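# Stand the red-capped spice jar upright on the desk

## Task

Move the spice jar with the red cap onto the desk and leave it standing upright, cap on top. Knocking over anything that stands on the floor counts as failure, and so does the robot falling or finishing in a tilted stance.

## Robot and tools

ROBOT. A simulated Rainbow Robotics RB-Y1: a wheeled base (0.58 m wide, front edge 0.10 m ahead of the drive axle, rear 0.57 m behind; an on-the-spot turn sweeps a 0.58 m radius), a folding leg/torso, a head with cameras, and two 7-joint arms, each ending in a five-finger hand (left hand on left arm, right on right). It cannot drive sideways. At the start both elbows are folded with open hands near the chest. Occasionally a loose object gets a brief outside push.

FRAMES. Base frame: origin on the floor midway between the drive wheels, x forward, y to the left, z up, metres. The chest, left_hand and right_hand readings use it. The hand point sits 0.045 m in front of the palm; its +z runs along the straightened fingers, +y out of the palm, +x across the palm (right hand: away from the thumb; left hand: toward the thumb). Printed hand positions can be slightly off, more so at long reach or under load. Odometry frame = base frame at the start; base_odometry counts wheel rotation only (slip looks like travel), heading in rad, positive left.

TOOL move. One action per call plus optional "cameras" (list of head_camera, left_wrist_camera, right_wrist_camera, or all; [] for none; omitted gives all only when there is no action) and "blocking" (true/omitted: returns when everything is at rest; false: returns in about 0.5 s while motion continues). An action is "base" and/or "joints", optionally with "min_time_s"; or "target", optionally with "min_time_s". A call without an action just reports state and images.
- base: one object {"x_m_s", "turn_rad_s", "for_s"}: velocities, not positions. x_m_s is forward speed in m/s (negative = backward), magnitude 0.005 to 1.5 or 0; turn_rad_s is left turn rate in rad/s (negative = right), magnitude 0.02 to 1.509 or 0; for_s 0.1 to 5 s. Omitted velocities are 0. Distance is roughly speed times for_s, less for short bursts (acceleration about 0.4-0.5 m/s²). The base does not halt on contact; ramming furniture or stopping hard while bowed or loaded can tip the robot.
- joints: a single dict keyed by joint name, each value an absolute target (radians for body joints, -1..+1 for hand motors). Torso: torso_squat_rad 0..1.2 (lowers chest), torso_shift_rad -0.3..0.6 (hips forward), torso_pitch_rad -0.2..1.4 (bow forward), torso_yaw_rad -1.5..1.5 (left positive; raise both arms out 0.2 rad or more first). Combined torso limits exist; breaking one gives "off_target". Per arm (prefix left_ or right_): shoulder_pitch (negative swings forward/up), shoulder_roll (left 0..3.141 outward positive; right -3.141..0 outward negative), shoulder_yaw, elbow (-2.617..0.01, negative bends), forearm_roll, wrist_pitch (-1.57..1.919), hand_roll (-2.705..2.705). head_pan_rad -0.523..0.523 (left positive), head_tilt_rad -0.35..1.57 (down positive). Hand motors <side>_hand_little/ring/middle/index/thumb_bend: +1 straight, -1 curled; <side>_hand_thumb_turn: +1 beside palm, -1 opposite the fingers. Settings <side>_hand_force_limit (-1..1, about 0 to 10 N, thumb 15 N; starts at 0) and <side>_hand_speed (-0.96..1; starts at -0.8). Use speed -0.94 or lower for a gentle grip. A thumb turned fully in front wraps objects about 0.035-0.065 m thick; each hand holds only about 0.3 kg.
- target: one hand only: {"side": "left"|"right", "x","y","z" in metres in the base frame (-3..3) for the hand point, "quat_wxyz" as the hand lines print it}. This is an absolute pose. It is solved once into joint angles, so long moves arc; break them into short steps. Refused if it would come within 20 mm of the robot's body or other arm; it cannot start while an earlier move still runs.
- min_time_s: 0.1..8, minimum seconds for each arm/head/torso motion.

Other tools: wait {seconds 0..10, cameras} lets time run; stop {cameras} brakes all running motion; zoom_image {camera, region [x0,y0,x1,y1] pixels, top-left origin, max 504x504} enlarges part of the newest image from that camera; show_instructions shows the reference pages (a five-finger left hand diagram); finished_scene {scene: 1} ends the scene for good — the jar must stay upright on the desk without help.

RESULTS. base_status, joint_status, left_hand_status, right_hand_status: "moving", "done", "reached"/"short" (target within 10 mm and 2°, or how far off), "refused" with reason, "off_target", "not_followed" (held back by the arm collision check), or unrequested stops: contact_stop (torso), time_out, limit_stop_at_<name> (body guard or built-in limit), torque_fault, limit_stop_at_motor_heat. An unrequested stop or a refusal cancels the later move/wait/finished_scene calls of that reply. on_its_own lists things the robot did by itself. <side>_hand_stopped_by gives six words (little, ring, middle, index, thumb_bend, thumb_turn): moving, target, force, stalled, fault. <side>_<motor>_load_n is fingertip force in N; a grip lost drops it to about 0. lidar_m: 12 distances, 30° sectors counter-clockwise from straight ahead, seen 0.23 m above the floor. motor_effort: wheel motor % (peak in brackets). Joint torques, external torques, wrist force/torque and motor temperatures help detect contact, load and heating.

AVOID. Dropping the jar or releasing it while moving; slamming into the desk or other fixed things; knocking over floor items; bowing or squatting fast with arms stretched forward; heavy loads far ahead of the wheels; pressing the two arms or hands together; overloading fingers or joints (torque faults, overheating above 65-80 °C).

Each tool is called after "Request:" as a command line: name --argument value for each argument, lists and objects as JSON in quotes; but a table of rows of numbers goes row by row, as --pt "numbers of a row", without its own name.

Reference images:

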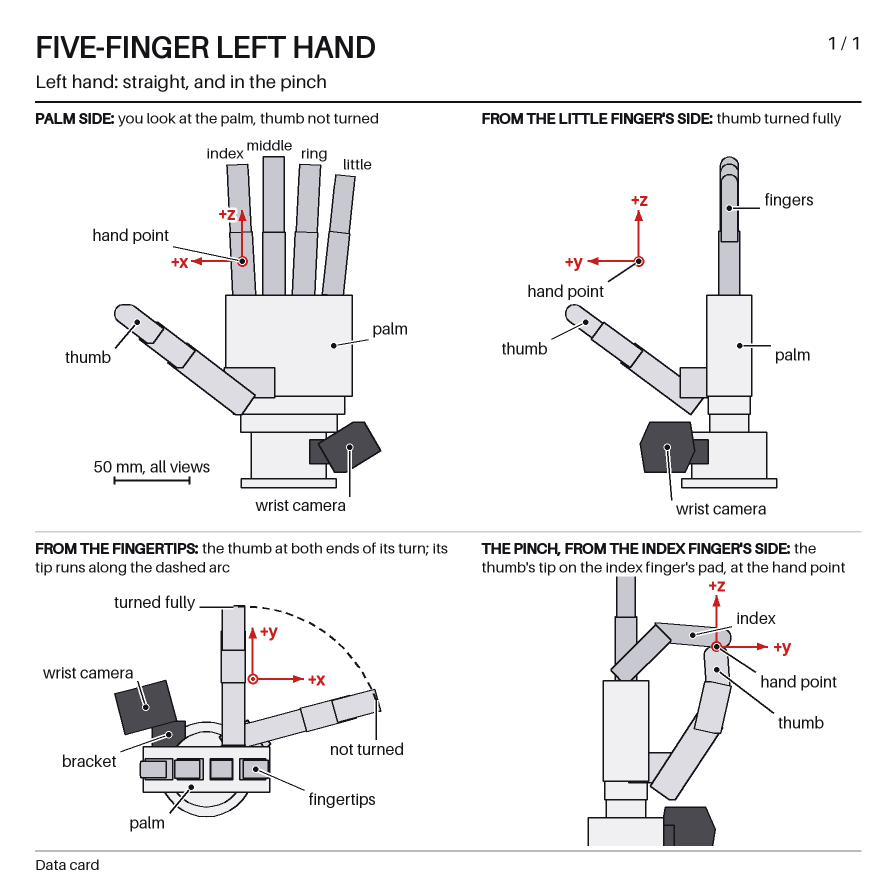

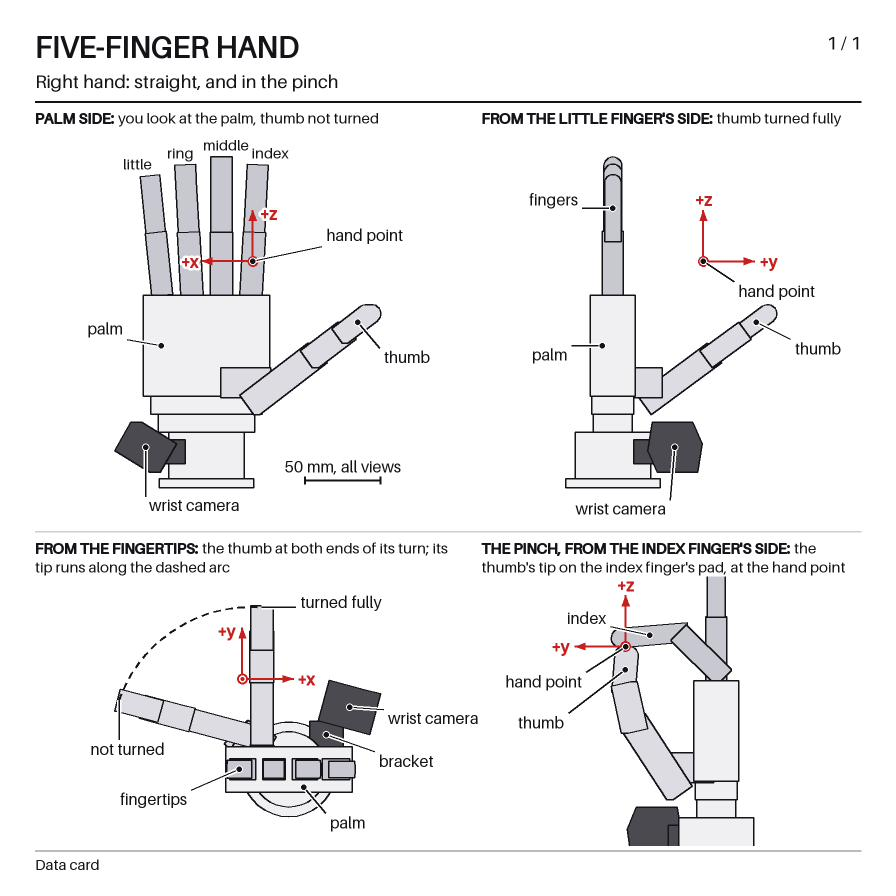

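## Session

Request:
move

Scene clock: 0.00 s.
Joint torques (N m): no reading
External joint torques (N m): no reading
Motor temperatures (°C): left_arm=[31 34 35 33 38 38 37] | right_arm=[30 27 32 34 35 36 42]
Wrist force (N): no reading
Wrist torque (N m): no reading
Wrist force, peak (N): no reading
base_odometry: x=+0.000 y=+0.000 heading=+0.000
lidar_m: 2.37 2.86 2.51 2.22 2.47 2.67 2.43 2.39 2.12 1.84 2.48 2.36
base_status: not commanded
joint_positions: torso_squat_rad=+0.350 torso_shift_rad=+0.000 torso_pitch_rad=+0.000 torso_yaw_rad=+0.000 left_shoulder_pitch_rad=+0.004 left_shoulder_roll_rad=+0.111 left_shoulder_yaw_rad=+0.033 left_elbow_rad=-2.163 left_forearm_roll_rad=-0.029 left_wrist_pitch_rad=+0.541 left_hand_roll_rad=+0.029 right_shoulder_pitch_rad=-0.024 right_shoulder_roll_rad=-0.118 right_shoulder_yaw_rad=+0.018 right_elbow_rad=-2.156 right_forearm_roll_rad=-0.018 right_wrist_pitch_rad=+0.671 right_hand_roll_rad=-0.019 head_pan_rad=+0.000 head_tilt_rad=+0.400 left_hand_little=+1.000 left_hand_ring=+1.000 left_hand_middle=+1.000 left_hand_index=+1.000 left_hand_thumb_turn=+1.000 left_hand_thumb_bend=+1.000 left_hand_force_limit=+0.000 left_hand_speed=-0.800 right_hand_little=+1.000 right_hand_ring=+1.000 right_hand_middle=+1.000 right_hand_index=+1.000 right_hand_thumb_turn=+1.000 right_hand_thumb_bend=+1.000 right_hand_force_limit=+0.000 right_hand_speed=-0.800
joint_status: not commanded
wheel_motors_off: 0
left_hand_stopped_by: target,target,target,target,target,target
right_hand_stopped_by: target,target,target,target,target,target
left_little_load_n: 0.0
left_ring_load_n: 0.0
left_middle_load_n: 0.0
left_index_load_n: 0.0
left_thumb_bend_load_n: 0.0
left_thumb_turn_load_n: 0.0
right_little_load_n: 0.0
right_ring_load_n: 0.0
right_middle_load_n: 0.0
right_index_load_n: 0.0
right_thumb_bend_load_n: 0.0
right_thumb_turn_load_n: 0.0
motor_effort: left_wheel=+0 right_wheel=+0
chest: x=-0.2280 y=-0.0004 z=+1.2475 quat_wxyz=(+1.000, +0.000, +0.000, +0.000) (m; base frame)
left_hand: x=+0.3123 y=+0.2340 z=+1.1209 quat_wxyz=(+0.550, -0.471, +0.502, -0.473) (m; base frame)
right_hand: x=+0.3083 y=-0.1996 z=+1.0928 quat_wxyz=(+0.469, -0.545, +0.486, -0.497) (m; base frame)
pictures: head_camera, left_wrist_camera, right_wrist_camera
Images, in order (width x height): head_camera 896x504, left_wrist_camera 504x504, right_wrist_camera 504x504.

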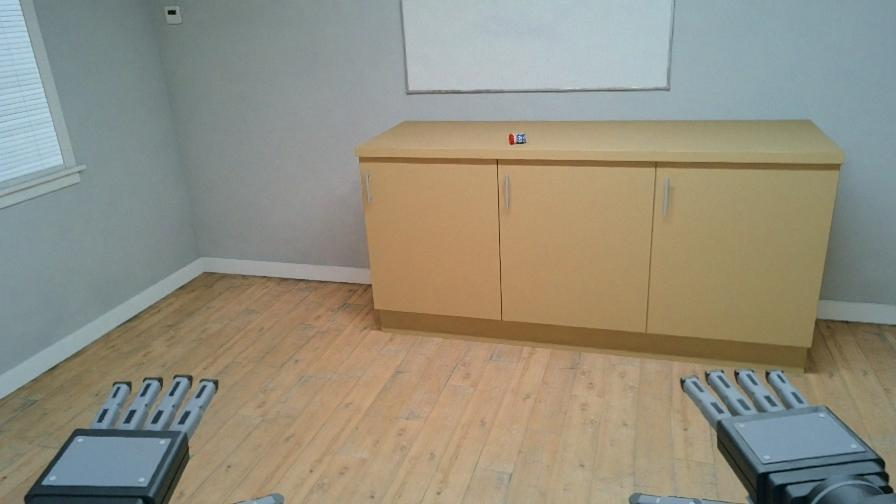

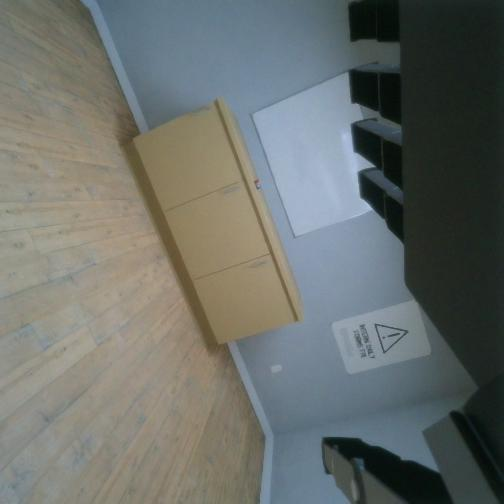

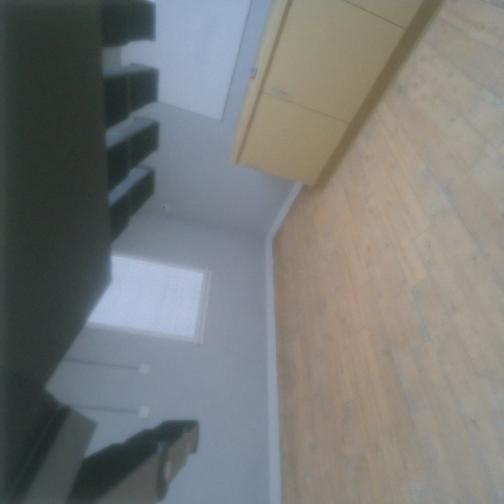

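Request:
zoom_image --camera "head_camera" --region '[450, 100, 590, 180]'

Request:
move --base '{"turn_rad_s": 0.8, "for_s": 2.6}' --joints '{"head_tilt_rad": 0.3}' --cameras '["head_camera"]'

Scaled by 3.600 from the camera's image (finer frame: 1280x720).

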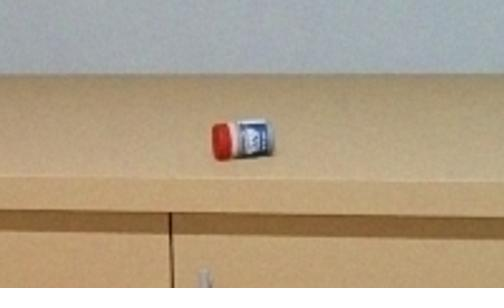

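Scene clock: 9.33 s.
Joint torques (N m): left_arm=[-10.96 1.65 2.29 -10.59 -0.38 -1.83 0.01] | right_arm=[-11.48 -3.03 -2.13 -9.97 0.3 -2.51 0.03]
External joint torques (N m): left_arm=[-0.67 -0.32 1.06 -1.1 -0.31 0.16 0.01] | right_arm=[-0.03 -0.96 -0.73 0.09 0 -0.36 0.03]
Wrist force (N): left_arm=[0.3 5.1 0.8] | right_arm=[-2.3 5.2 2.4]
Wrist torque (N m): left_arm=[0.32 0.11 -0.08] | right_arm=[0.28 0.43 0.24]
Wrist force, peak (N): left_arm=[0.6 5.7 0.3] | right_arm=[-2.8 5.3 3.0]
move: done
base_odometry: x=+0.000 y=+0.000 heading=+2.080
lidar_m: 2.49 2.67 2.43 2.37 2.09 1.97 1.97 2.39 2.39 2.87 2.51 2.23
base_status: done (sent for 2.6 of 2.6 s)
joint_positions: torso_squat_rad=+0.350 torso_shift_rad=+0.000 torso_pitch_rad=+0.000 torso_yaw_rad=+0.000 left_shoulder_pitch_rad=+0.004 left_shoulder_roll_rad=+0.111 left_shoulder_yaw_rad=+0.033 left_elbow_rad=-2.163 left_forearm_roll_rad=-0.029 left_wrist_pitch_rad=+0.541 left_hand_roll_rad=+0.029 right_shoulder_pitch_rad=-0.024 right_shoulder_roll_rad=-0.118 right_shoulder_yaw_rad=+0.018 right_elbow_rad=-2.156 right_forearm_roll_rad=-0.018 right_wrist_pitch_rad=+0.671 right_hand_roll_rad=-0.019 head_pan_rad=+0.000 head_tilt_rad=+0.300 left_hand_little=+1.000 left_hand_ring=+1.000 left_hand_middle=+1.000 left_hand_index=+1.000 left_hand_thumb_turn=+1.000 left_hand_thumb_bend=+1.000 left_hand_force_limit=+0.000 left_hand_speed=-0.800 right_hand_little=+1.000 right_hand_ring=+1.000 right_hand_middle=+1.000 right_hand_index=+1.000 right_hand_thumb_turn=+1.000 right_hand_thumb_bend=+1.000 right_hand_force_limit=+0.000 right_hand_speed=-0.800
joint_status: all done
wheel_motors_off: 0
left_hand_stopped_by: target,target,target,target,target,target
right_hand_stopped_by: target,target,target,target,target,target
left_little_load_n: 0.0
left_ring_load_n: 0.0
left_middle_load_n: 0.0
left_index_load_n: 0.0
left_thumb_bend_load_n: 0.0
left_thumb_turn_load_n: 0.0
right_little_load_n: 0.0
right_ring_load_n: 0.0
right_middle_load_n: 0.0
right_index_load_n: 0.0
right_thumb_bend_load_n: 0.0
right_thumb_turn_load_n: 0.0
motor_effort: left_wheel=+1(21) right_wheel=+5(23)
chest: x=-0.2280 y=-0.0004 z=+1.2475 quat_wxyz=(+1.000, +0.000, +0.000, +0.000)
left_hand: x=+0.3123 y=+0.2340 z=+1.1209 quat_wxyz=(+0.550, -0.471, +0.502, -0.473)
right_hand: x=+0.3083 y=-0.1996 z=+1.0928 quat_wxyz=(+0.469, -0.545, +0.486, -0.497)
Images, in order (width x height): head_camera 896x504.

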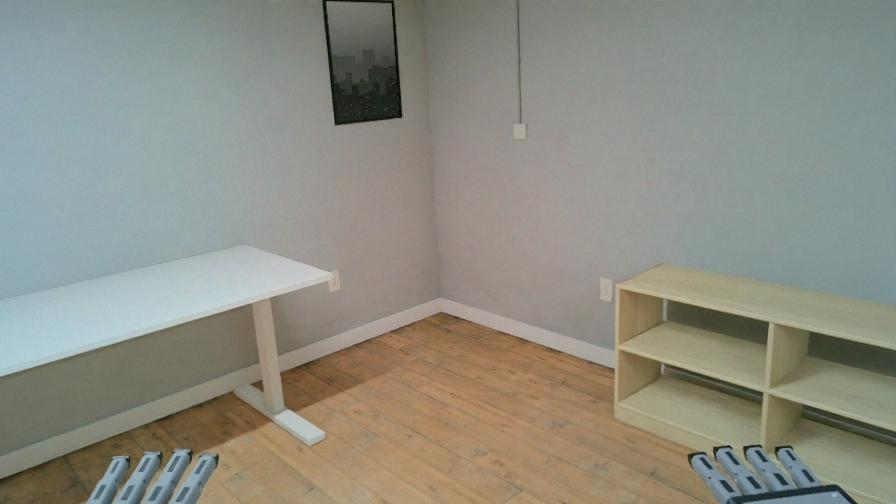

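Request:
move --base '{"turn_rad_s": 0.8, "for_s": 1.2}' --joints '{"head_tilt_rad": 0.4}' --cameras '["head_camera"]'

Scene clock: 16.37 s.
Joint torques (N m): left_arm=[-11.03 1.83 2.17 -10.46 -0.37 -1.9 0.07] | right_arm=[-11.94 -2.97 -1.92 -10.14 0.34 -2.29 -0.14]
External joint torques (N m): left_arm=[-0.75 -0.15 0.94 -0.97 -0.31 0.09 0.07] | right_arm=[-0.49 -0.9 -0.52 -0.08 0.03 -0.14 -0.14]
Wrist force (N): left_arm=[0.6 4.1 0.6] | right_arm=[-2.4 4.7 3.0]
Wrist torque (N m): left_arm=[0.17 0.07 -0.03] | right_arm=[0.18 0.41 0.22]
Wrist force, peak (N): left_arm=[0.9 5.7 1.3] | right_arm=[-2.8 5.5 2.8]
move: done
base_odometry: x=+0.000 y=+0.000 heading=+2.799
lidar_m: 2.42 2.96 2.19 2.09 2.08 2.88 2.36 2.46 2.66 2.15 2.23 2.67
base_status: done (sent for 1.2 of 1.2 s)
joint_positions: torso_squat_rad=+0.350 torso_shift_rad=+0.000 torso_pitch_rad=+0.000 torso_yaw_rad=+0.000 left_shoulder_pitch_rad=+0.004 left_shoulder_roll_rad=+0.111 left_shoulder_yaw_rad=+0.033 left_elbow_rad=-2.163 left_forearm_roll_rad=-0.029 left_wrist_pitch_rad=+0.541 left_hand_roll_rad=+0.029 right_shoulder_pitch_rad=-0.024 right_shoulder_roll_rad=-0.118 right_shoulder_yaw_rad=+0.018 right_elbow_rad=-2.156 right_forearm_roll_rad=-0.018 right_wrist_pitch_rad=+0.671 right_hand_roll_rad=-0.019 head_pan_rad=+0.000 head_tilt_rad=+0.400 left_hand_little=+1.000 left_hand_ring=+1.000 left_hand_middle=+1.000 left_hand_index=+1.000 left_hand_thumb_turn=+1.000 left_hand_thumb_bend=+1.000 left_hand_force_limit=+0.000 left_hand_speed=-0.800 right_hand_little=+1.000 right_hand_ring=+1.000 right_hand_middle=+1.000 right_hand_index=+1.000 right_hand_thumb_turn=+1.000 right_hand_thumb_bend=+1.000 right_hand_force_limit=+0.000 right_hand_speed=-0.800
joint_status: all done
wheel_motors_off: 0
left_hand_stopped_by: target,target,target,target,target,target
right_hand_stopped_by: target,target,target,target,target,target
left_little_load_n: 0.0
left_ring_load_n: 0.0
left_middle_load_n: 0.0
left_index_load_n: 0.0
left_thumb_bend_load_n: 0.0
left_thumb_turn_load_n: 0.0
right_little_load_n: 0.0
right_ring_load_n: -0.5
right_middle_load_n: 0.0
right_index_load_n: 0.0
right_thumb_bend_load_n: 0.0
right_thumb_turn_load_n: -0.5
motor_effort: left_wheel=+1(14) right_wheel=+6(24)
chest: x=-0.2280 y=-0.0004 z=+1.2475 quat_wxyz=(+1.000, +0.000, +0.000, +0.000)
left_hand: x=+0.3123 y=+0.2340 z=+1.1209 quat_wxyz=(+0.550, -0.471, +0.502, -0.473)
right_hand: x=+0.3083 y=-0.1996 z=+1.0928 quat_wxyz=(+0.469, -0.545, +0.486, -0.497)
Images, in order (width x height): head_camera 896x504.

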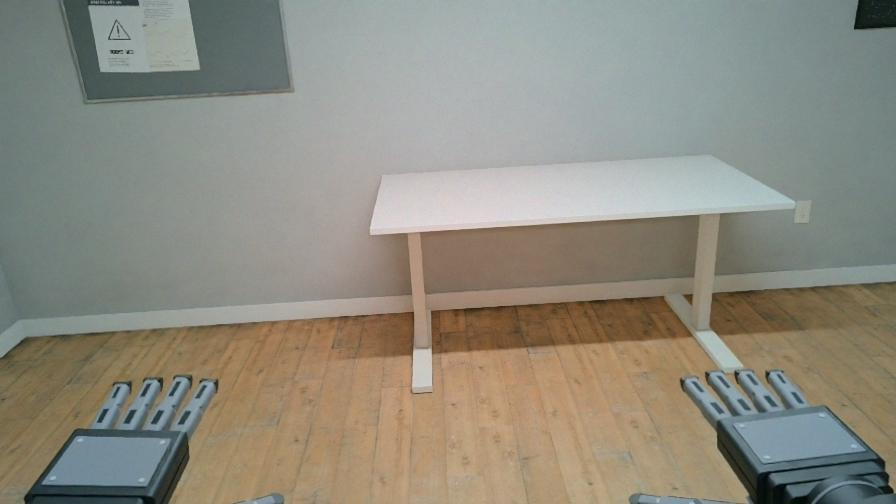

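Request:
move --base '{"turn_rad_s": -1.0, "for_s": 2.99}' --cameras '["head_camera"]'

Request:
move --base '{"x_m_s": 0.5, "for_s": 2.6}' --cameras '["head_camera"]'

Scene clock: 226.80 s.
Joint torques (N m): left_arm=[-11.19 1.77 2.13 -10.22 -0.5 -1.85 0.02] | right_arm=[-11.6 -3.42 -1.94 -9.96 0.27 -2.48 -0.14]
External joint torques (N m): left_arm=[-0.91 -0.2 0.9 -0.73 -0.43 0.14 0.02] | right_arm=[-0.15 -1.34 -0.53 0.1 -0.03 -0.33 -0.14]
Wrist force (N): left_arm=[0.5 4.3 1.5] | right_arm=[-2.7 4.9 2.7]
Wrist torque (N m): left_arm=[0.15 0.09 -0.04] | right_arm=[0.18 0.50 0.20]
Wrist force, peak (N): left_arm=[0.1 5.8 0.9] | right_arm=[-3.0 5.2 3.0]
move: done
base_odometry: x=+0.000 y=+0.000 heading=-0.200
lidar_m: 2.36 2.52 2.57 2.13 2.48 2.67 2.43 2.72 2.14 1.77 2.10 2.40
base_status: done (sent for 3 of 3 s)
joint_positions: torso_squat_rad=+0.350 torso_shift_rad=+0.000 torso_pitch_rad=+0.000 torso_yaw_rad=+0.000 left_shoulder_pitch_rad=+0.004 left_shoulder_roll_rad=+0.111 left_shoulder_yaw_rad=+0.033 left_elbow_rad=-2.163 left_forearm_roll_rad=-0.029 left_wrist_pitch_rad=+0.541 left_hand_roll_rad=+0.029 right_shoulder_pitch_rad=-0.024 right_shoulder_roll_rad=-0.118 right_shoulder_yaw_rad=+0.018 right_elbow_rad=-2.156 right_forearm_roll_rad=-0.018 right_wrist_pitch_rad=+0.671 right_hand_roll_rad=-0.019 head_pan_rad=+0.000 head_tilt_rad=+0.400 left_hand_little=+1.000 left_hand_ring=+1.000 left_hand_middle=+1.000 left_hand_index=+1.000 left_hand_thumb_turn=+1.000 left_hand_thumb_bend=+1.000 left_hand_force_limit=+0.000 left_hand_speed=-0.800 right_hand_little=+1.000 right_hand_ring=+1.000 right_hand_middle=+1.000 right_hand_index=+1.000 right_hand_thumb_turn=+1.000 right_hand_thumb_bend=+1.000 right_hand_force_limit=+0.000 right_hand_speed=-0.800
joint_status: not commanded
wheel_motors_off: 0
left_hand_stopped_by: target,target,target,target,target,target
right_hand_stopped_by: target,target,target,target,target,target
left_little_load_n: 0.0
left_ring_load_n: 0.0
left_middle_load_n: 0.0
left_index_load_n: 0.0
left_thumb_bend_load_n: 0.0
left_thumb_turn_load_n: 0.0
right_little_load_n: 0.0
right_ring_load_n: 0.0
right_middle_load_n: -0.5
right_index_load_n: 0.0
right_thumb_bend_load_n: 0.0
right_thumb_turn_load_n: -0.5
motor_effort: left_wheel=+5(25) right_wheel=+2(23)
chest: x=-0.2281 y=-0.0004 z=+1.2475 quat_wxyz=(+1.000, +0.000, +0.000, +0.000)
left_hand: x=+0.3123 y=+0.2340 z=+1.1209 quat_wxyz=(+0.550, -0.471, +0.502, -0.473)
right_hand: x=+0.3082 y=-0.1996 z=+1.0928 quat_wxyz=(+0.469, -0.545, +0.486, -0.497)
Images, in order (width x height): head_camera 896x504.

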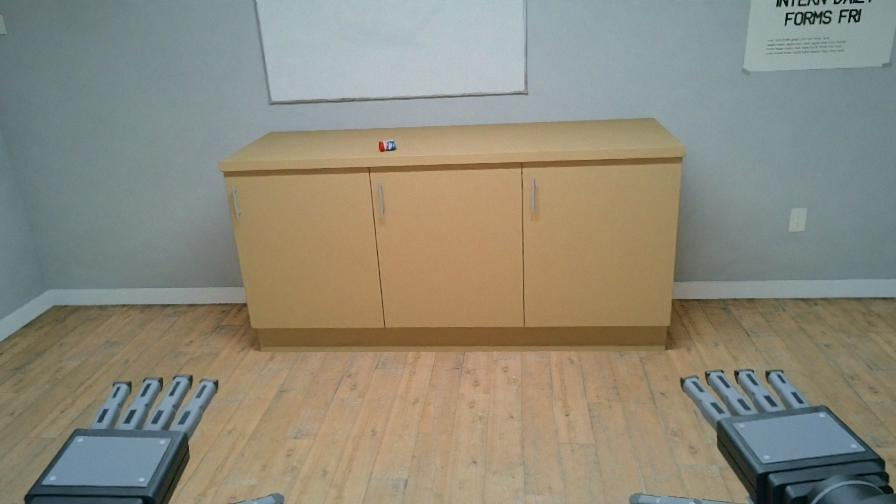

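Scene clock: 230.83 s.
Joint torques (N m): left_arm=[-11.16 1.72 1.71 -10.47 -0.43 -1.92 -0.11] | right_arm=[-11.83 -2.89 -1.85 -9.98 0.25 -2.47 -0.21]
External joint torques (N m): left_arm=[-0.88 -0.25 0.48 -0.98 -0.36 0.06 -0.11] | right_arm=[-0.39 -0.82 -0.44 0.08 -0.06 -0.32 -0.2]
Wrist force (N): left_arm=[0.3 3.9 0.8] | right_arm=[-2.6 5.4 2.4]
Wrist torque (N m): left_arm=[0.12 0.10 -0.03] | right_arm=[0.29 0.46 0.24]
Wrist force, peak (N): left_arm=[1.3 5.5 0.4] | right_arm=[-2.3 5.3 3.5]
move: done
base_odometry: x=+1.274 y=-0.260 heading=-0.201
lidar_m: 1.06 1.13 2.45 2.41 2.46 3.29 3.74 2.92 1.93 2.15 2.18 1.08
base_status: done (sent for 2.6 of 2.6 s)
joint_positions: torso_squat_rad=+0.350 torso_shift_rad=+0.000 torso_pitch_rad=+0.000 torso_yaw_rad=+0.000 left_shoulder_pitch_rad=+0.004 left_shoulder_roll_rad=+0.111 left_shoulder_yaw_rad=+0.033 left_elbow_rad=-2.163 left_forearm_roll_rad=-0.029 left_wrist_pitch_rad=+0.541 left_hand_roll_rad=+0.029 right_shoulder_pitch_rad=-0.024 right_shoulder_roll_rad=-0.118 right_shoulder_yaw_rad=+0.018 right_elbow_rad=-2.156 right_forearm_roll_rad=-0.018 right_wrist_pitch_rad=+0.671 right_hand_roll_rad=-0.019 head_pan_rad=+0.000 head_tilt_rad=+0.400 left_hand_little=+1.000 left_hand_ring=+1.000 left_hand_middle=+1.000 left_hand_index=+1.000 left_hand_thumb_turn=+1.000 left_hand_thumb_bend=+1.000 left_hand_force_limit=+0.000 left_hand_speed=-0.800 right_hand_little=+1.000 right_hand_ring=+1.000 right_hand_middle=+1.000 right_hand_index=+1.000 right_hand_thumb_turn=+1.000 right_hand_thumb_bend=+1.000 right_hand_force_limit=+0.000 right_hand_speed=-0.800
joint_status: not commanded
wheel_motors_off: 0
left_hand_stopped_by: target,target,target,target,target,target
right_hand_stopped_by: target,target,target,target,target,target
left_little_load_n: 0.0
left_ring_load_n: 0.0
left_middle_load_n: 0.0
left_index_load_n: 0.0
left_thumb_bend_load_n: 0.0
left_thumb_turn_load_n: 0.0
right_little_load_n: 0.0
right_ring_load_n: 0.0
right_middle_load_n: -0.5
right_index_load_n: 0.0
right_thumb_bend_load_n: 0.0
right_thumb_turn_load_n: 0.0
motor_effort: left_wheel=-2(28) right_wheel=+0(28)
chest: x=-0.2279 y=-0.0004 z=+1.2475 quat_wxyz=(+1.000, +0.000, +0.000, +0.000)
left_hand: x=+0.3124 y=+0.2340 z=+1.1208 quat_wxyz=(+0.550, -0.471, +0.502, -0.473)
right_hand: x=+0.3084 y=-0.1996 z=+1.0927 quat_wxyz=(+0.469, -0.545, +0.486, -0.497)
Images, in order (width x height): head_camera 896x504.

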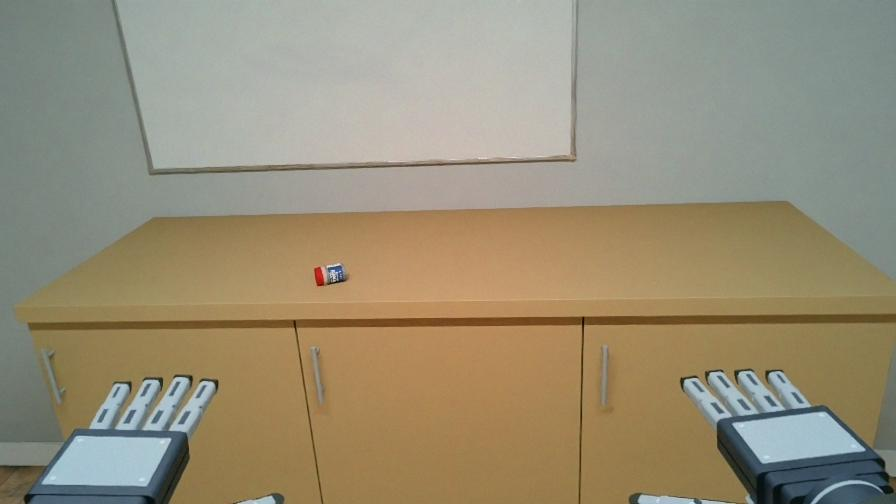

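Request:
zoom_image --camera "head_camera" --region '[280, 240, 390, 330]'

Request:
move --base '{"x_m_s": 0.3, "for_s": 1.9}' --joints '{"head_tilt_rad": 0.6, "left_hand_thumb_turn": -1}' --cameras '["head_camera"]'

Request:
zoom_image --camera "head_camera" --region '[150, 150, 450, 450]'

Scaled by 4.582 from the camera's image (finer frame: 1280x720).

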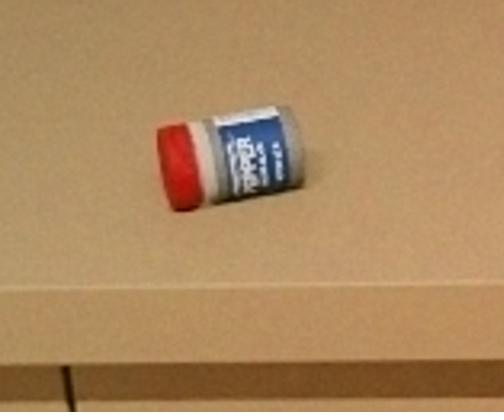

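Scene clock: 275.03 s.
Joint torques (N m): left_arm=[-11.3 1.65 1.99 -10.32 -0.28 -1.97 -0.03] | right_arm=[-11.5 -3.26 -1.87 -10.03 0.29 -2.55 0]
External joint torques (N m): left_arm=[-1.02 -0.34 0.76 -0.82 -0.2 0.02 -0.02] | right_arm=[-0.06 -1.19 -0.46 0.03 -0.01 -0.4 0]
Wrist force (N): left_arm=[1.0 4.9 -0.3] | right_arm=[-2.9 5.1 2.3]
Wrist torque (N m): left_arm=[0.34 -0.04 -0.04] | right_arm=[0.23 0.53 0.19]
Wrist force, peak (N): left_arm=[1.3 5.6 1.1] | right_arm=[-2.4 5.8 2.6]
move: done
base_odometry: x=+1.833 y=-0.373 heading=-0.201
lidar_m: 0.49 0.52 0.78 2.37 2.52 3.24 4.31 2.98 2.02 2.27 0.66 0.51
base_status: done (sent for 1.9 of 1.9 s)
joint_positions: torso_squat_rad=+0.350 torso_shift_rad=+0.000 torso_pitch_rad=+0.000 torso_yaw_rad=+0.000 left_shoulder_pitch_rad=+0.004 left_shoulder_roll_rad=+0.111 left_shoulder_yaw_rad=+0.033 left_elbow_rad=-2.163 left_forearm_roll_rad=-0.029 left_wrist_pitch_rad=+0.541 left_hand_roll_rad=+0.029 right_shoulder_pitch_rad=-0.024 right_shoulder_roll_rad=-0.118 right_shoulder_yaw_rad=+0.018 right_elbow_rad=-2.156 right_forearm_roll_rad=-0.018 right_wrist_pitch_rad=+0.671 right_hand_roll_rad=-0.019 head_pan_rad=+0.000 head_tilt_rad=+0.600 left_hand_little=+1.000 left_hand_ring=+1.000 left_hand_middle=+1.000 left_hand_index=+1.000 left_hand_thumb_turn=-1.000 left_hand_thumb_bend=+1.000 left_hand_force_limit=+0.000 left_hand_speed=-0.800 right_hand_little=+1.000 right_hand_ring=+1.000 right_hand_middle=+1.000 right_hand_index=+1.000 right_hand_thumb_turn=+1.000 right_hand_thumb_bend=+1.000 right_hand_force_limit=+0.000 right_hand_speed=-0.800
joint_status: all done
wheel_motors_off: 0
left_hand_stopped_by: target,target,target,target,target,target
right_hand_stopped_by: target,target,target,target,target,target
left_little_load_n: 0.0
left_ring_load_n: 0.0
left_middle_load_n: 0.0
left_index_load_n: 0.0
left_thumb_bend_load_n: 0.0
left_thumb_turn_load_n: 0.0
right_little_load_n: 0.0
right_ring_load_n: 0.0
right_middle_load_n: 0.0
right_index_load_n: 0.5
right_thumb_bend_load_n: 0.0
right_thumb_turn_load_n: 0.0
motor_effort: left_wheel=-3(16) right_wheel=-2(21)
chest: x=-0.2279 y=-0.0004 z=+1.2475 quat_wxyz=(+1.000, +0.000, +0.000, +0.000)
left_hand: x=+0.3124 y=+0.2340 z=+1.1208 quat_wxyz=(+0.550, -0.471, +0.502, -0.473)
right_hand: x=+0.3084 y=-0.1996 z=+1.0927 quat_wxyz=(+0.469, -0.545, +0.486, -0.497)
Images, in order (width x height): head_camera 896x504.

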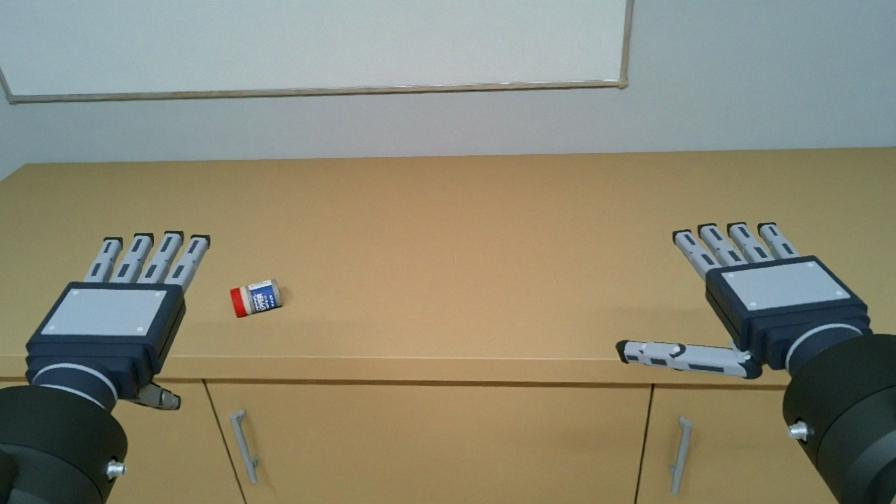

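Scaled by 1.680 from the camera's image (finer frame: 1280x720).

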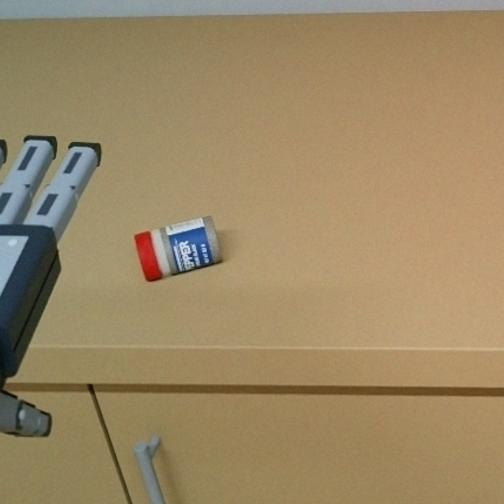

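Request:
move --joints '{"head_tilt_rad": 0.9}' --cameras '["head_camera"]'

Scene clock: 286.30 s.
Joint torques (N m): left_arm=[-11.14 1.96 2.1 -10.55 -0.28 -1.96 -0.15] | right_arm=[-11.84 -3.15 -1.79 -10.16 0.31 -2.41 -0.07]
External joint torques (N m): left_arm=[-0.86 -0.03 0.86 -1.06 -0.2 0.03 -0.14] | right_arm=[-0.39 -1.08 -0.39 -0.1 0.01 -0.26 -0.07]
Wrist force (N): left_arm=[0.8 4.8 0.2] | right_arm=[-2.8 4.8 2.3]
Wrist torque (N m): left_arm=[0.31 0.04 -0.04] | right_arm=[0.21 0.51 0.19]
Wrist force, peak (N): left_arm=[1.2 5.7 0.0] | right_arm=[-2.6 5.5 2.4]
move: done
base_odometry: x=+1.833 y=-0.373 heading=-0.201
lidar_m: 0.49 0.53 0.78 2.36 2.52 3.24 4.30 2.98 2.03 2.27 0.66 0.50
base_status: not commanded
joint_positions: torso_squat_rad=+0.350 torso_shift_rad=+0.000 torso_pitch_rad=+0.000 torso_yaw_rad=+0.000 left_shoulder_pitch_rad=+0.004 left_shoulder_roll_rad=+0.111 left_shoulder_yaw_rad=+0.033 left_elbow_rad=-2.163 left_forearm_roll_rad=-0.029 left_wrist_pitch_rad=+0.541 left_hand_roll_rad=+0.029 right_shoulder_pitch_rad=-0.024 right_shoulder_roll_rad=-0.118 right_shoulder_yaw_rad=+0.018 right_elbow_rad=-2.156 right_forearm_roll_rad=-0.018 right_wrist_pitch_rad=+0.671 right_hand_roll_rad=-0.019 head_pan_rad=+0.000 head_tilt_rad=+0.900 left_hand_little=+1.000 left_hand_ring=+1.000 left_hand_middle=+1.000 left_hand_index=+1.000 left_hand_thumb_turn=-1.000 left_hand_thumb_bend=+1.000 left_hand_force_limit=+0.000 left_hand_speed=-0.800 right_hand_little=+1.000 right_hand_ring=+1.000 right_hand_middle=+1.000 right_hand_index=+1.000 right_hand_thumb_turn=+1.000 right_hand_thumb_bend=+1.000 right_hand_force_limit=+0.000 right_hand_speed=-0.800
joint_status: all done
wheel_motors_off: 0
left_hand_stopped_by: target,target,target,target,target,target
right_hand_stopped_by: target,target,target,target,target,target
left_little_load_n: 0.0
left_ring_load_n: 0.0
left_middle_load_n: 0.0
left_index_load_n: 0.0
left_thumb_bend_load_n: 0.0
left_thumb_turn_load_n: 0.0
right_little_load_n: 0.0
right_ring_load_n: 0.0
right_middle_load_n: 0.0
right_index_load_n: 0.0
right_thumb_bend_load_n: 0.0
right_thumb_turn_load_n: -0.5
motor_effort: left_wheel=-3(3) right_wheel=-2(2)
chest: x=-0.2279 y=-0.0004 z=+1.2475 quat_wxyz=(+1.000, +0.000, +0.000, +0.000)
left_hand: x=+0.3124 y=+0.2340 z=+1.1208 quat_wxyz=(+0.550, -0.471, +0.502, -0.473)
right_hand: x=+0.3084 y=-0.1996 z=+1.0927 quat_wxyz=(+0.469, -0.545, +0.486, -0.497)
Images, in order (width x height): head_camera 896x504.

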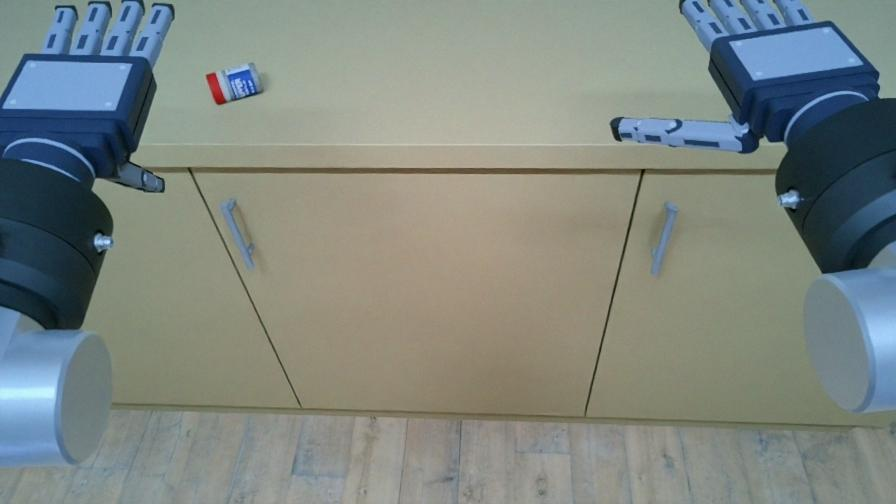

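Request:
move --base '{"x_m_s": 0.15, "for_s": 1.5}' --joints '{"head_tilt_rad": 0.8}' --cameras '["head_camera"]'

Request:
zoom_image --camera "head_camera" --region '[100, 150, 350, 400]'

Scene clock: 396.07 s.
Joint torques (N m): left_arm=[-11.1 1.99 2.08 -10.36 -0.32 -1.89 -0.21] | right_arm=[-11.85 -3.48 -1.76 -9.99 0.41 -2.47 -0.07]
External joint torques (N m): left_arm=[-0.83 0 0.85 -0.87 -0.24 0.1 -0.2] | right_arm=[-0.4 -1.41 -0.35 0.07 0.11 -0.32 -0.07]
Wrist force (N): left_arm=[0.4 3.9 0.6] | right_arm=[-2.6 5.0 2.3]
Wrist torque (N m): left_arm=[0.13 0.05 -0.05] | right_arm=[0.24 0.49 0.21]
Wrist force, peak (N): left_arm=[0.7 5.7 0.8] | right_arm=[-2.8 5.5 2.7]
move: done
base_odometry: x=+2.053 y=-0.418 heading=-0.201
lidar_m: 0.27 0.29 0.42 2.35 2.50 3.41 4.53 3.01 2.14 0.85 0.36 0.28
base_status: done (sent for 1.5 of 1.5 s)
joint_positions: torso_squat_rad=+0.350 torso_shift_rad=+0.000 torso_pitch_rad=+0.000 torso_yaw_rad=+0.000 left_shoulder_pitch_rad=+0.004 left_shoulder_roll_rad=+0.111 left_shoulder_yaw_rad=+0.033 left_elbow_rad=-2.163 left_forearm_roll_rad=-0.029 left_wrist_pitch_rad=+0.541 left_hand_roll_rad=+0.029 right_shoulder_pitch_rad=-0.024 right_shoulder_roll_rad=-0.118 right_shoulder_yaw_rad=+0.018 right_elbow_rad=-2.156 right_forearm_roll_rad=-0.018 right_wrist_pitch_rad=+0.671 right_hand_roll_rad=-0.019 head_pan_rad=+0.000 head_tilt_rad=+0.800 left_hand_little=+1.000 left_hand_ring=+1.000 left_hand_middle=+1.000 left_hand_index=+1.000 left_hand_thumb_turn=-1.000 left_hand_thumb_bend=+1.000 left_hand_force_limit=+0.000 left_hand_speed=-0.800 right_hand_little=+1.000 right_hand_ring=+1.000 right_hand_middle=+1.000 right_hand_index=+1.000 right_hand_thumb_turn=+1.000 right_hand_thumb_bend=+1.000 right_hand_force_limit=+0.000 right_hand_speed=-0.800
joint_status: all done
wheel_motors_off: 0
left_hand_stopped_by: target,target,target,target,target,target
right_hand_stopped_by: target,target,target,target,target,target
left_little_load_n: 0.0
left_ring_load_n: 0.0
left_middle_load_n: 0.0
left_index_load_n: 0.0
left_thumb_bend_load_n: 0.0
left_thumb_turn_load_n: 0.0
right_little_load_n: 0.0
right_ring_load_n: 0.0
right_middle_load_n: -0.5
right_index_load_n: 0.0
right_thumb_bend_load_n: 0.5
right_thumb_turn_load_n: 0.0
motor_effort: left_wheel=-4(15) right_wheel=+1(22)
chest: x=-0.2279 y=-0.0004 z=+1.2475 quat_wxyz=(+1.000, +0.000, +0.000, +0.000)
left_hand: x=+0.3124 y=+0.2340 z=+1.1208 quat_wxyz=(+0.550, -0.471, +0.502, -0.473)
right_hand: x=+0.3084 y=-0.1996 z=+1.0927 quat_wxyz=(+0.469, -0.545, +0.486, -0.497)
Images, in order (width x height): head_camera 896x504.

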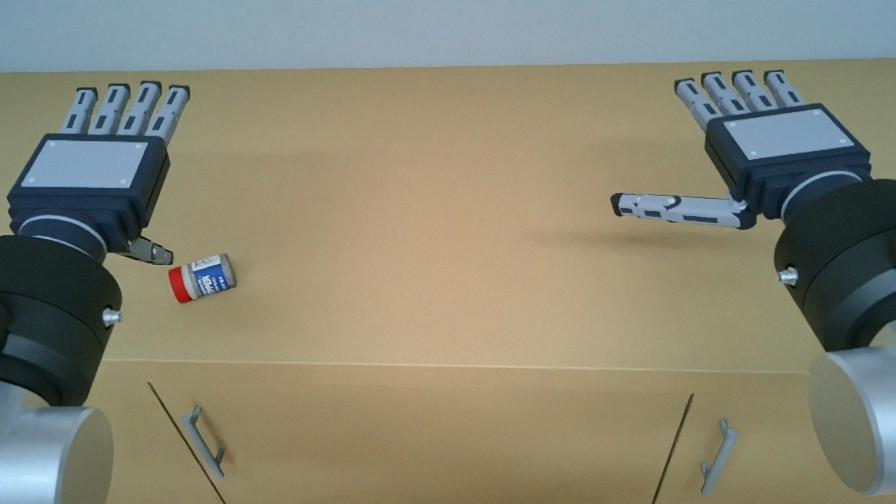

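Scaled by 2.016 from the camera's image (finer frame: 1280x720).

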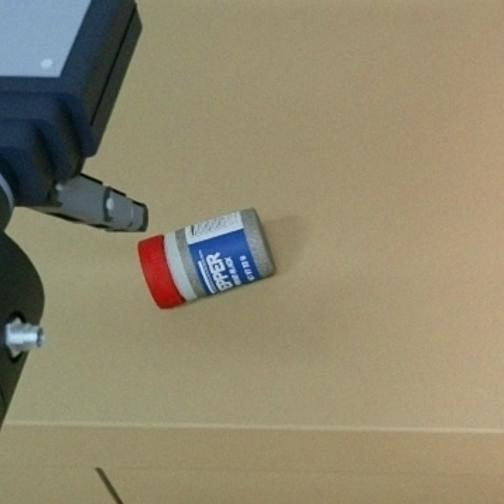

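Request:
move --target '{"side": "left", "x": 0.40, "y": 0.30, "z": 1.06, "quat_wxyz": [0.3658, -0.7581, 0.4863, -0.2347]}' --min_time_s 3 --cameras '["head_camera", "left_wrist_camera"]'

Scene clock: 442.87 s.
Joint torques (N m): left_arm=[-23.92 7.59 1.67 -8.97 -0.85 -1.47 0.18] | right_arm=[-12.06 -3.27 -1.78 -10.13 0.25 -2.61 -0.05]
External joint torques (N m): left_arm=[-2.65 0.28 2.18 0.1 -0.46 0.07 0.19] | right_arm=[-0.62 -1.2 -0.38 -0.07 -0.05 -0.46 -0.04]
Wrist force (N): left_arm=[-0.3 3.4 3.9] | right_arm=[-2.6 4.9 2.7]
Wrist torque (N m): left_arm=[-0.06 0.27 0.08] | right_arm=[0.21 0.49 0.21]
Wrist force, peak (N): left_arm=[-0.9 3.6 4.6] | right_arm=[-2.8 5.6 2.7]
move: done
base_odometry: x=+2.053 y=-0.418 heading=-0.201
lidar_m: 0.27 0.29 0.42 2.34 2.50 3.41 4.53 3.00 2.14 0.87 0.37 0.28
base_status: not commanded
joint_positions: torso_squat_rad=+0.350 torso_shift_rad=+0.000 torso_pitch_rad=+0.000 torso_yaw_rad=+0.000 left_shoulder_pitch_rad=-0.838 left_shoulder_roll_rad=+0.163 left_shoulder_yaw_rad=+0.313 left_elbow_rad=-1.341 left_forearm_roll_rad=-0.290 left_wrist_pitch_rad=+1.303 left_hand_roll_rad=+0.300 right_shoulder_pitch_rad=-0.024 right_shoulder_roll_rad=-0.118 right_shoulder_yaw_rad=+0.018 right_elbow_rad=-2.156 right_forearm_roll_rad=-0.018 right_wrist_pitch_rad=+0.671 right_hand_roll_rad=-0.019 head_pan_rad=+0.000 head_tilt_rad=+0.800 left_hand_little=+1.000 left_hand_ring=+1.000 left_hand_middle=+1.000 left_hand_index=+1.000 left_hand_thumb_turn=-1.000 left_hand_thumb_bend=+1.000 left_hand_force_limit=+0.000 left_hand_speed=-0.800 right_hand_little=+1.000 right_hand_ring=+1.000 right_hand_middle=+1.000 right_hand_index=+1.000 right_hand_thumb_turn=+1.000 right_hand_thumb_bend=+1.000 right_hand_force_limit=+0.000 right_hand_speed=-0.800
joint_status: all done
wheel_motors_off: 0
left_hand_stopped_by: target,target,target,target,target,target
right_hand_stopped_by: target,target,target,target,target,target
left_little_load_n: 0.0
left_ring_load_n: 0.0
left_middle_load_n: 0.0
left_index_load_n: 0.0
left_thumb_bend_load_n: 0.0
left_thumb_turn_load_n: 0.0
right_little_load_n: 0.0
right_ring_load_n: 0.0
right_middle_load_n: 0.0
right_index_load_n: 0.0
right_thumb_bend_load_n: 0.0
right_thumb_turn_load_n: -0.5
motor_effort: left_wheel=-3(4) right_wheel=+1(1)
chest: x=-0.2279 y=-0.0004 z=+1.2475 quat_wxyz=(+1.000, +0.000, +0.000, +0.000)
left_hand: x=+0.3997 y=+0.2999 z=+1.0600 quat_wxyz=(+0.366, -0.758, +0.486, -0.235)
left_hand_status: reached (checked arc that bows 25 mm and turns the hand up to 48 deg, planned for 3.0 s): 0 mm and 0.1 deg off.
right_hand: x=+0.3084 y=-0.1996 z=+1.0928 quat_wxyz=(+0.469, -0.545, +0.486, -0.497)
Images, in order (width x height): head_camera 896x504, left_wrist_camera 504x504.

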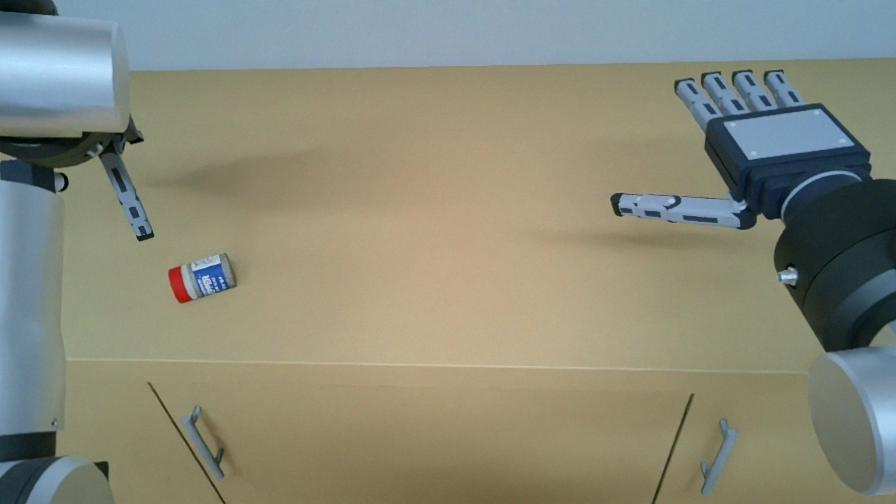

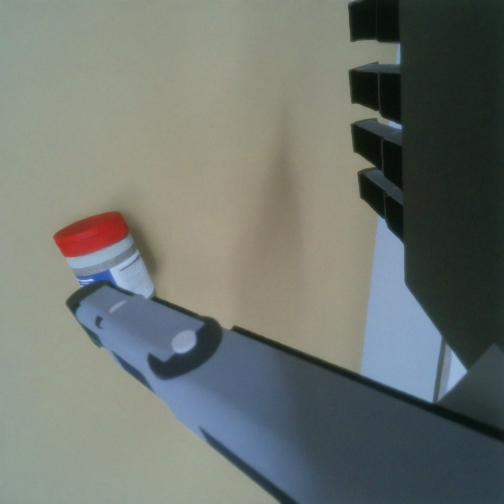

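Request:
move --target '{"side": "left", "x": 0.42, "y": 0.305, "z": 0.995, "quat_wxyz": [0.3658, -0.7581, 0.4863, -0.2347]}' --min_time_s 2 --cameras '["head_camera", "left_wrist_camera"]'

Request:
zoom_image --camera "head_camera" --region '[50, 150, 300, 400]'

Scene clock: 472.87 s.
Joint torques (N m): left_arm=[-21.87 7.71 -0.8 -9.64 -0.9 -1.55 0.22] | right_arm=[-11.82 -2.97 -2.07 -9.95 0.31 -2.23 -0.08]
External joint torques (N m): left_arm=[-0.12 0.16 -0.42 0.1 -0.47 -0.04 0.23] | right_arm=[-0.38 -0.89 -0.67 0.11 0.01 -0.08 -0.08]
Wrist force (N): left_arm=[0.8 3.9 3.4] | right_arm=[-2.5 4.6 2.4]
Wrist torque (N m): left_arm=[0.12 0.06 0.16] | right_arm=[0.14 0.48 0.23]
Wrist force, peak (N): left_arm=[0.0 4.5 4.5] | right_arm=[-2.8 5.2 2.7]
move: done
base_odometry: x=+2.053 y=-0.418 heading=-0.201
lidar_m: 0.27 0.29 0.42 2.34 2.49 3.41 4.53 3.01 2.15 0.87 0.36 0.28
base_status: not commanded
joint_positions: torso_squat_rad=+0.350 torso_shift_rad=+0.000 torso_pitch_rad=+0.000 torso_yaw_rad=+0.000 left_shoulder_pitch_rad=-0.822 left_shoulder_roll_rad=+0.170 left_shoulder_yaw_rad=+0.306 left_elbow_rad=-1.097 left_forearm_roll_rad=-0.308 left_wrist_pitch_rad=+1.058 left_hand_roll_rad=+0.382 right_shoulder_pitch_rad=-0.024 right_shoulder_roll_rad=-0.118 right_shoulder_yaw_rad=+0.018 right_elbow_rad=-2.156 right_forearm_roll_rad=-0.018 right_wrist_pitch_rad=+0.671 right_hand_roll_rad=-0.019 head_pan_rad=+0.000 head_tilt_rad=+0.800 left_hand_little=+1.000 left_hand_ring=+1.000 left_hand_middle=+1.000 left_hand_index=+1.000 left_hand_thumb_turn=-1.000 left_hand_thumb_bend=+1.000 left_hand_force_limit=+0.000 left_hand_speed=-0.800 right_hand_little=+1.000 right_hand_ring=+1.000 right_hand_middle=+1.000 right_hand_index=+1.000 right_hand_thumb_turn=+1.000 right_hand_thumb_bend=+1.000 right_hand_force_limit=+0.000 right_hand_speed=-0.800
joint_status: all done
wheel_motors_off: 0
left_hand_stopped_by: target,target,target,target,target,target
right_hand_stopped_by: target,target,target,target,target,target
left_little_load_n: 0.0
left_ring_load_n: 0.0
left_middle_load_n: 0.0
left_index_load_n: 0.0
left_thumb_bend_load_n: 0.0
left_thumb_turn_load_n: 0.0
right_little_load_n: 0.0
right_ring_load_n: 0.0
right_middle_load_n: 0.0
right_index_load_n: 0.0
right_thumb_bend_load_n: 0.0
right_thumb_turn_load_n: 0.0
motor_effort: left_wheel=-3(4) right_wheel=+1(1)
chest: x=-0.2279 y=-0.0004 z=+1.2475 quat_wxyz=(+1.000, +0.000, +0.000, +0.000)
left_hand: x=+0.4197 y=+0.3048 z=+0.9954 quat_wxyz=(+0.366, -0.758, +0.486, -0.236)
left_hand_status: reached (checked arc that bows 6 mm and turns the hand up to 1 deg, planned for 2.0 s): 1 mm and 0.1 deg off.
right_hand: x=+0.3084 y=-0.1996 z=+1.0928 quat_wxyz=(+0.469, -0.545, +0.486, -0.497)
Images, in order (width x height): head_camera 896x504, left_wrist_camera 504x504.

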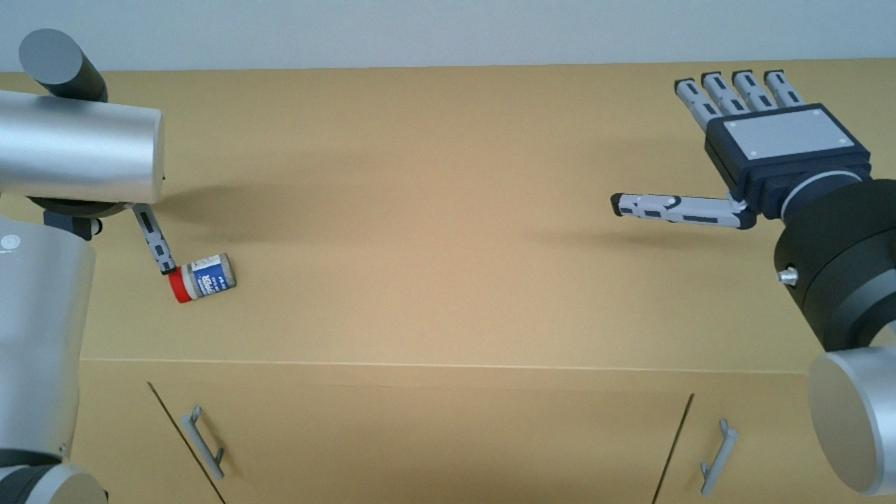

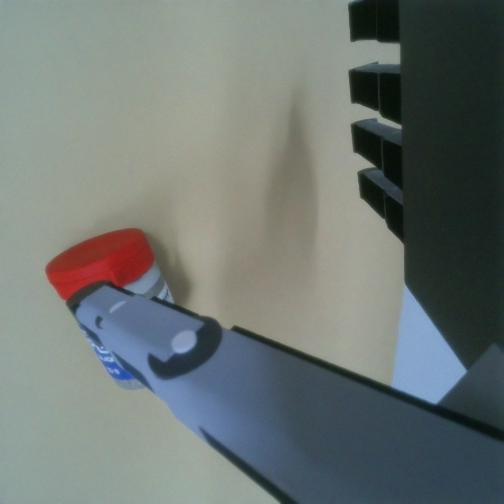

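Scaled by 2.016 from the camera's image (finer frame: 1280x720).

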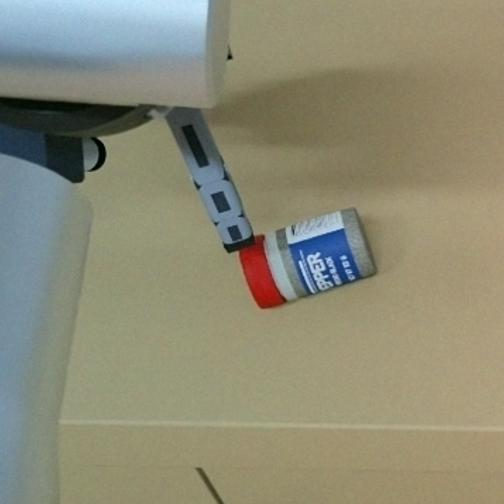

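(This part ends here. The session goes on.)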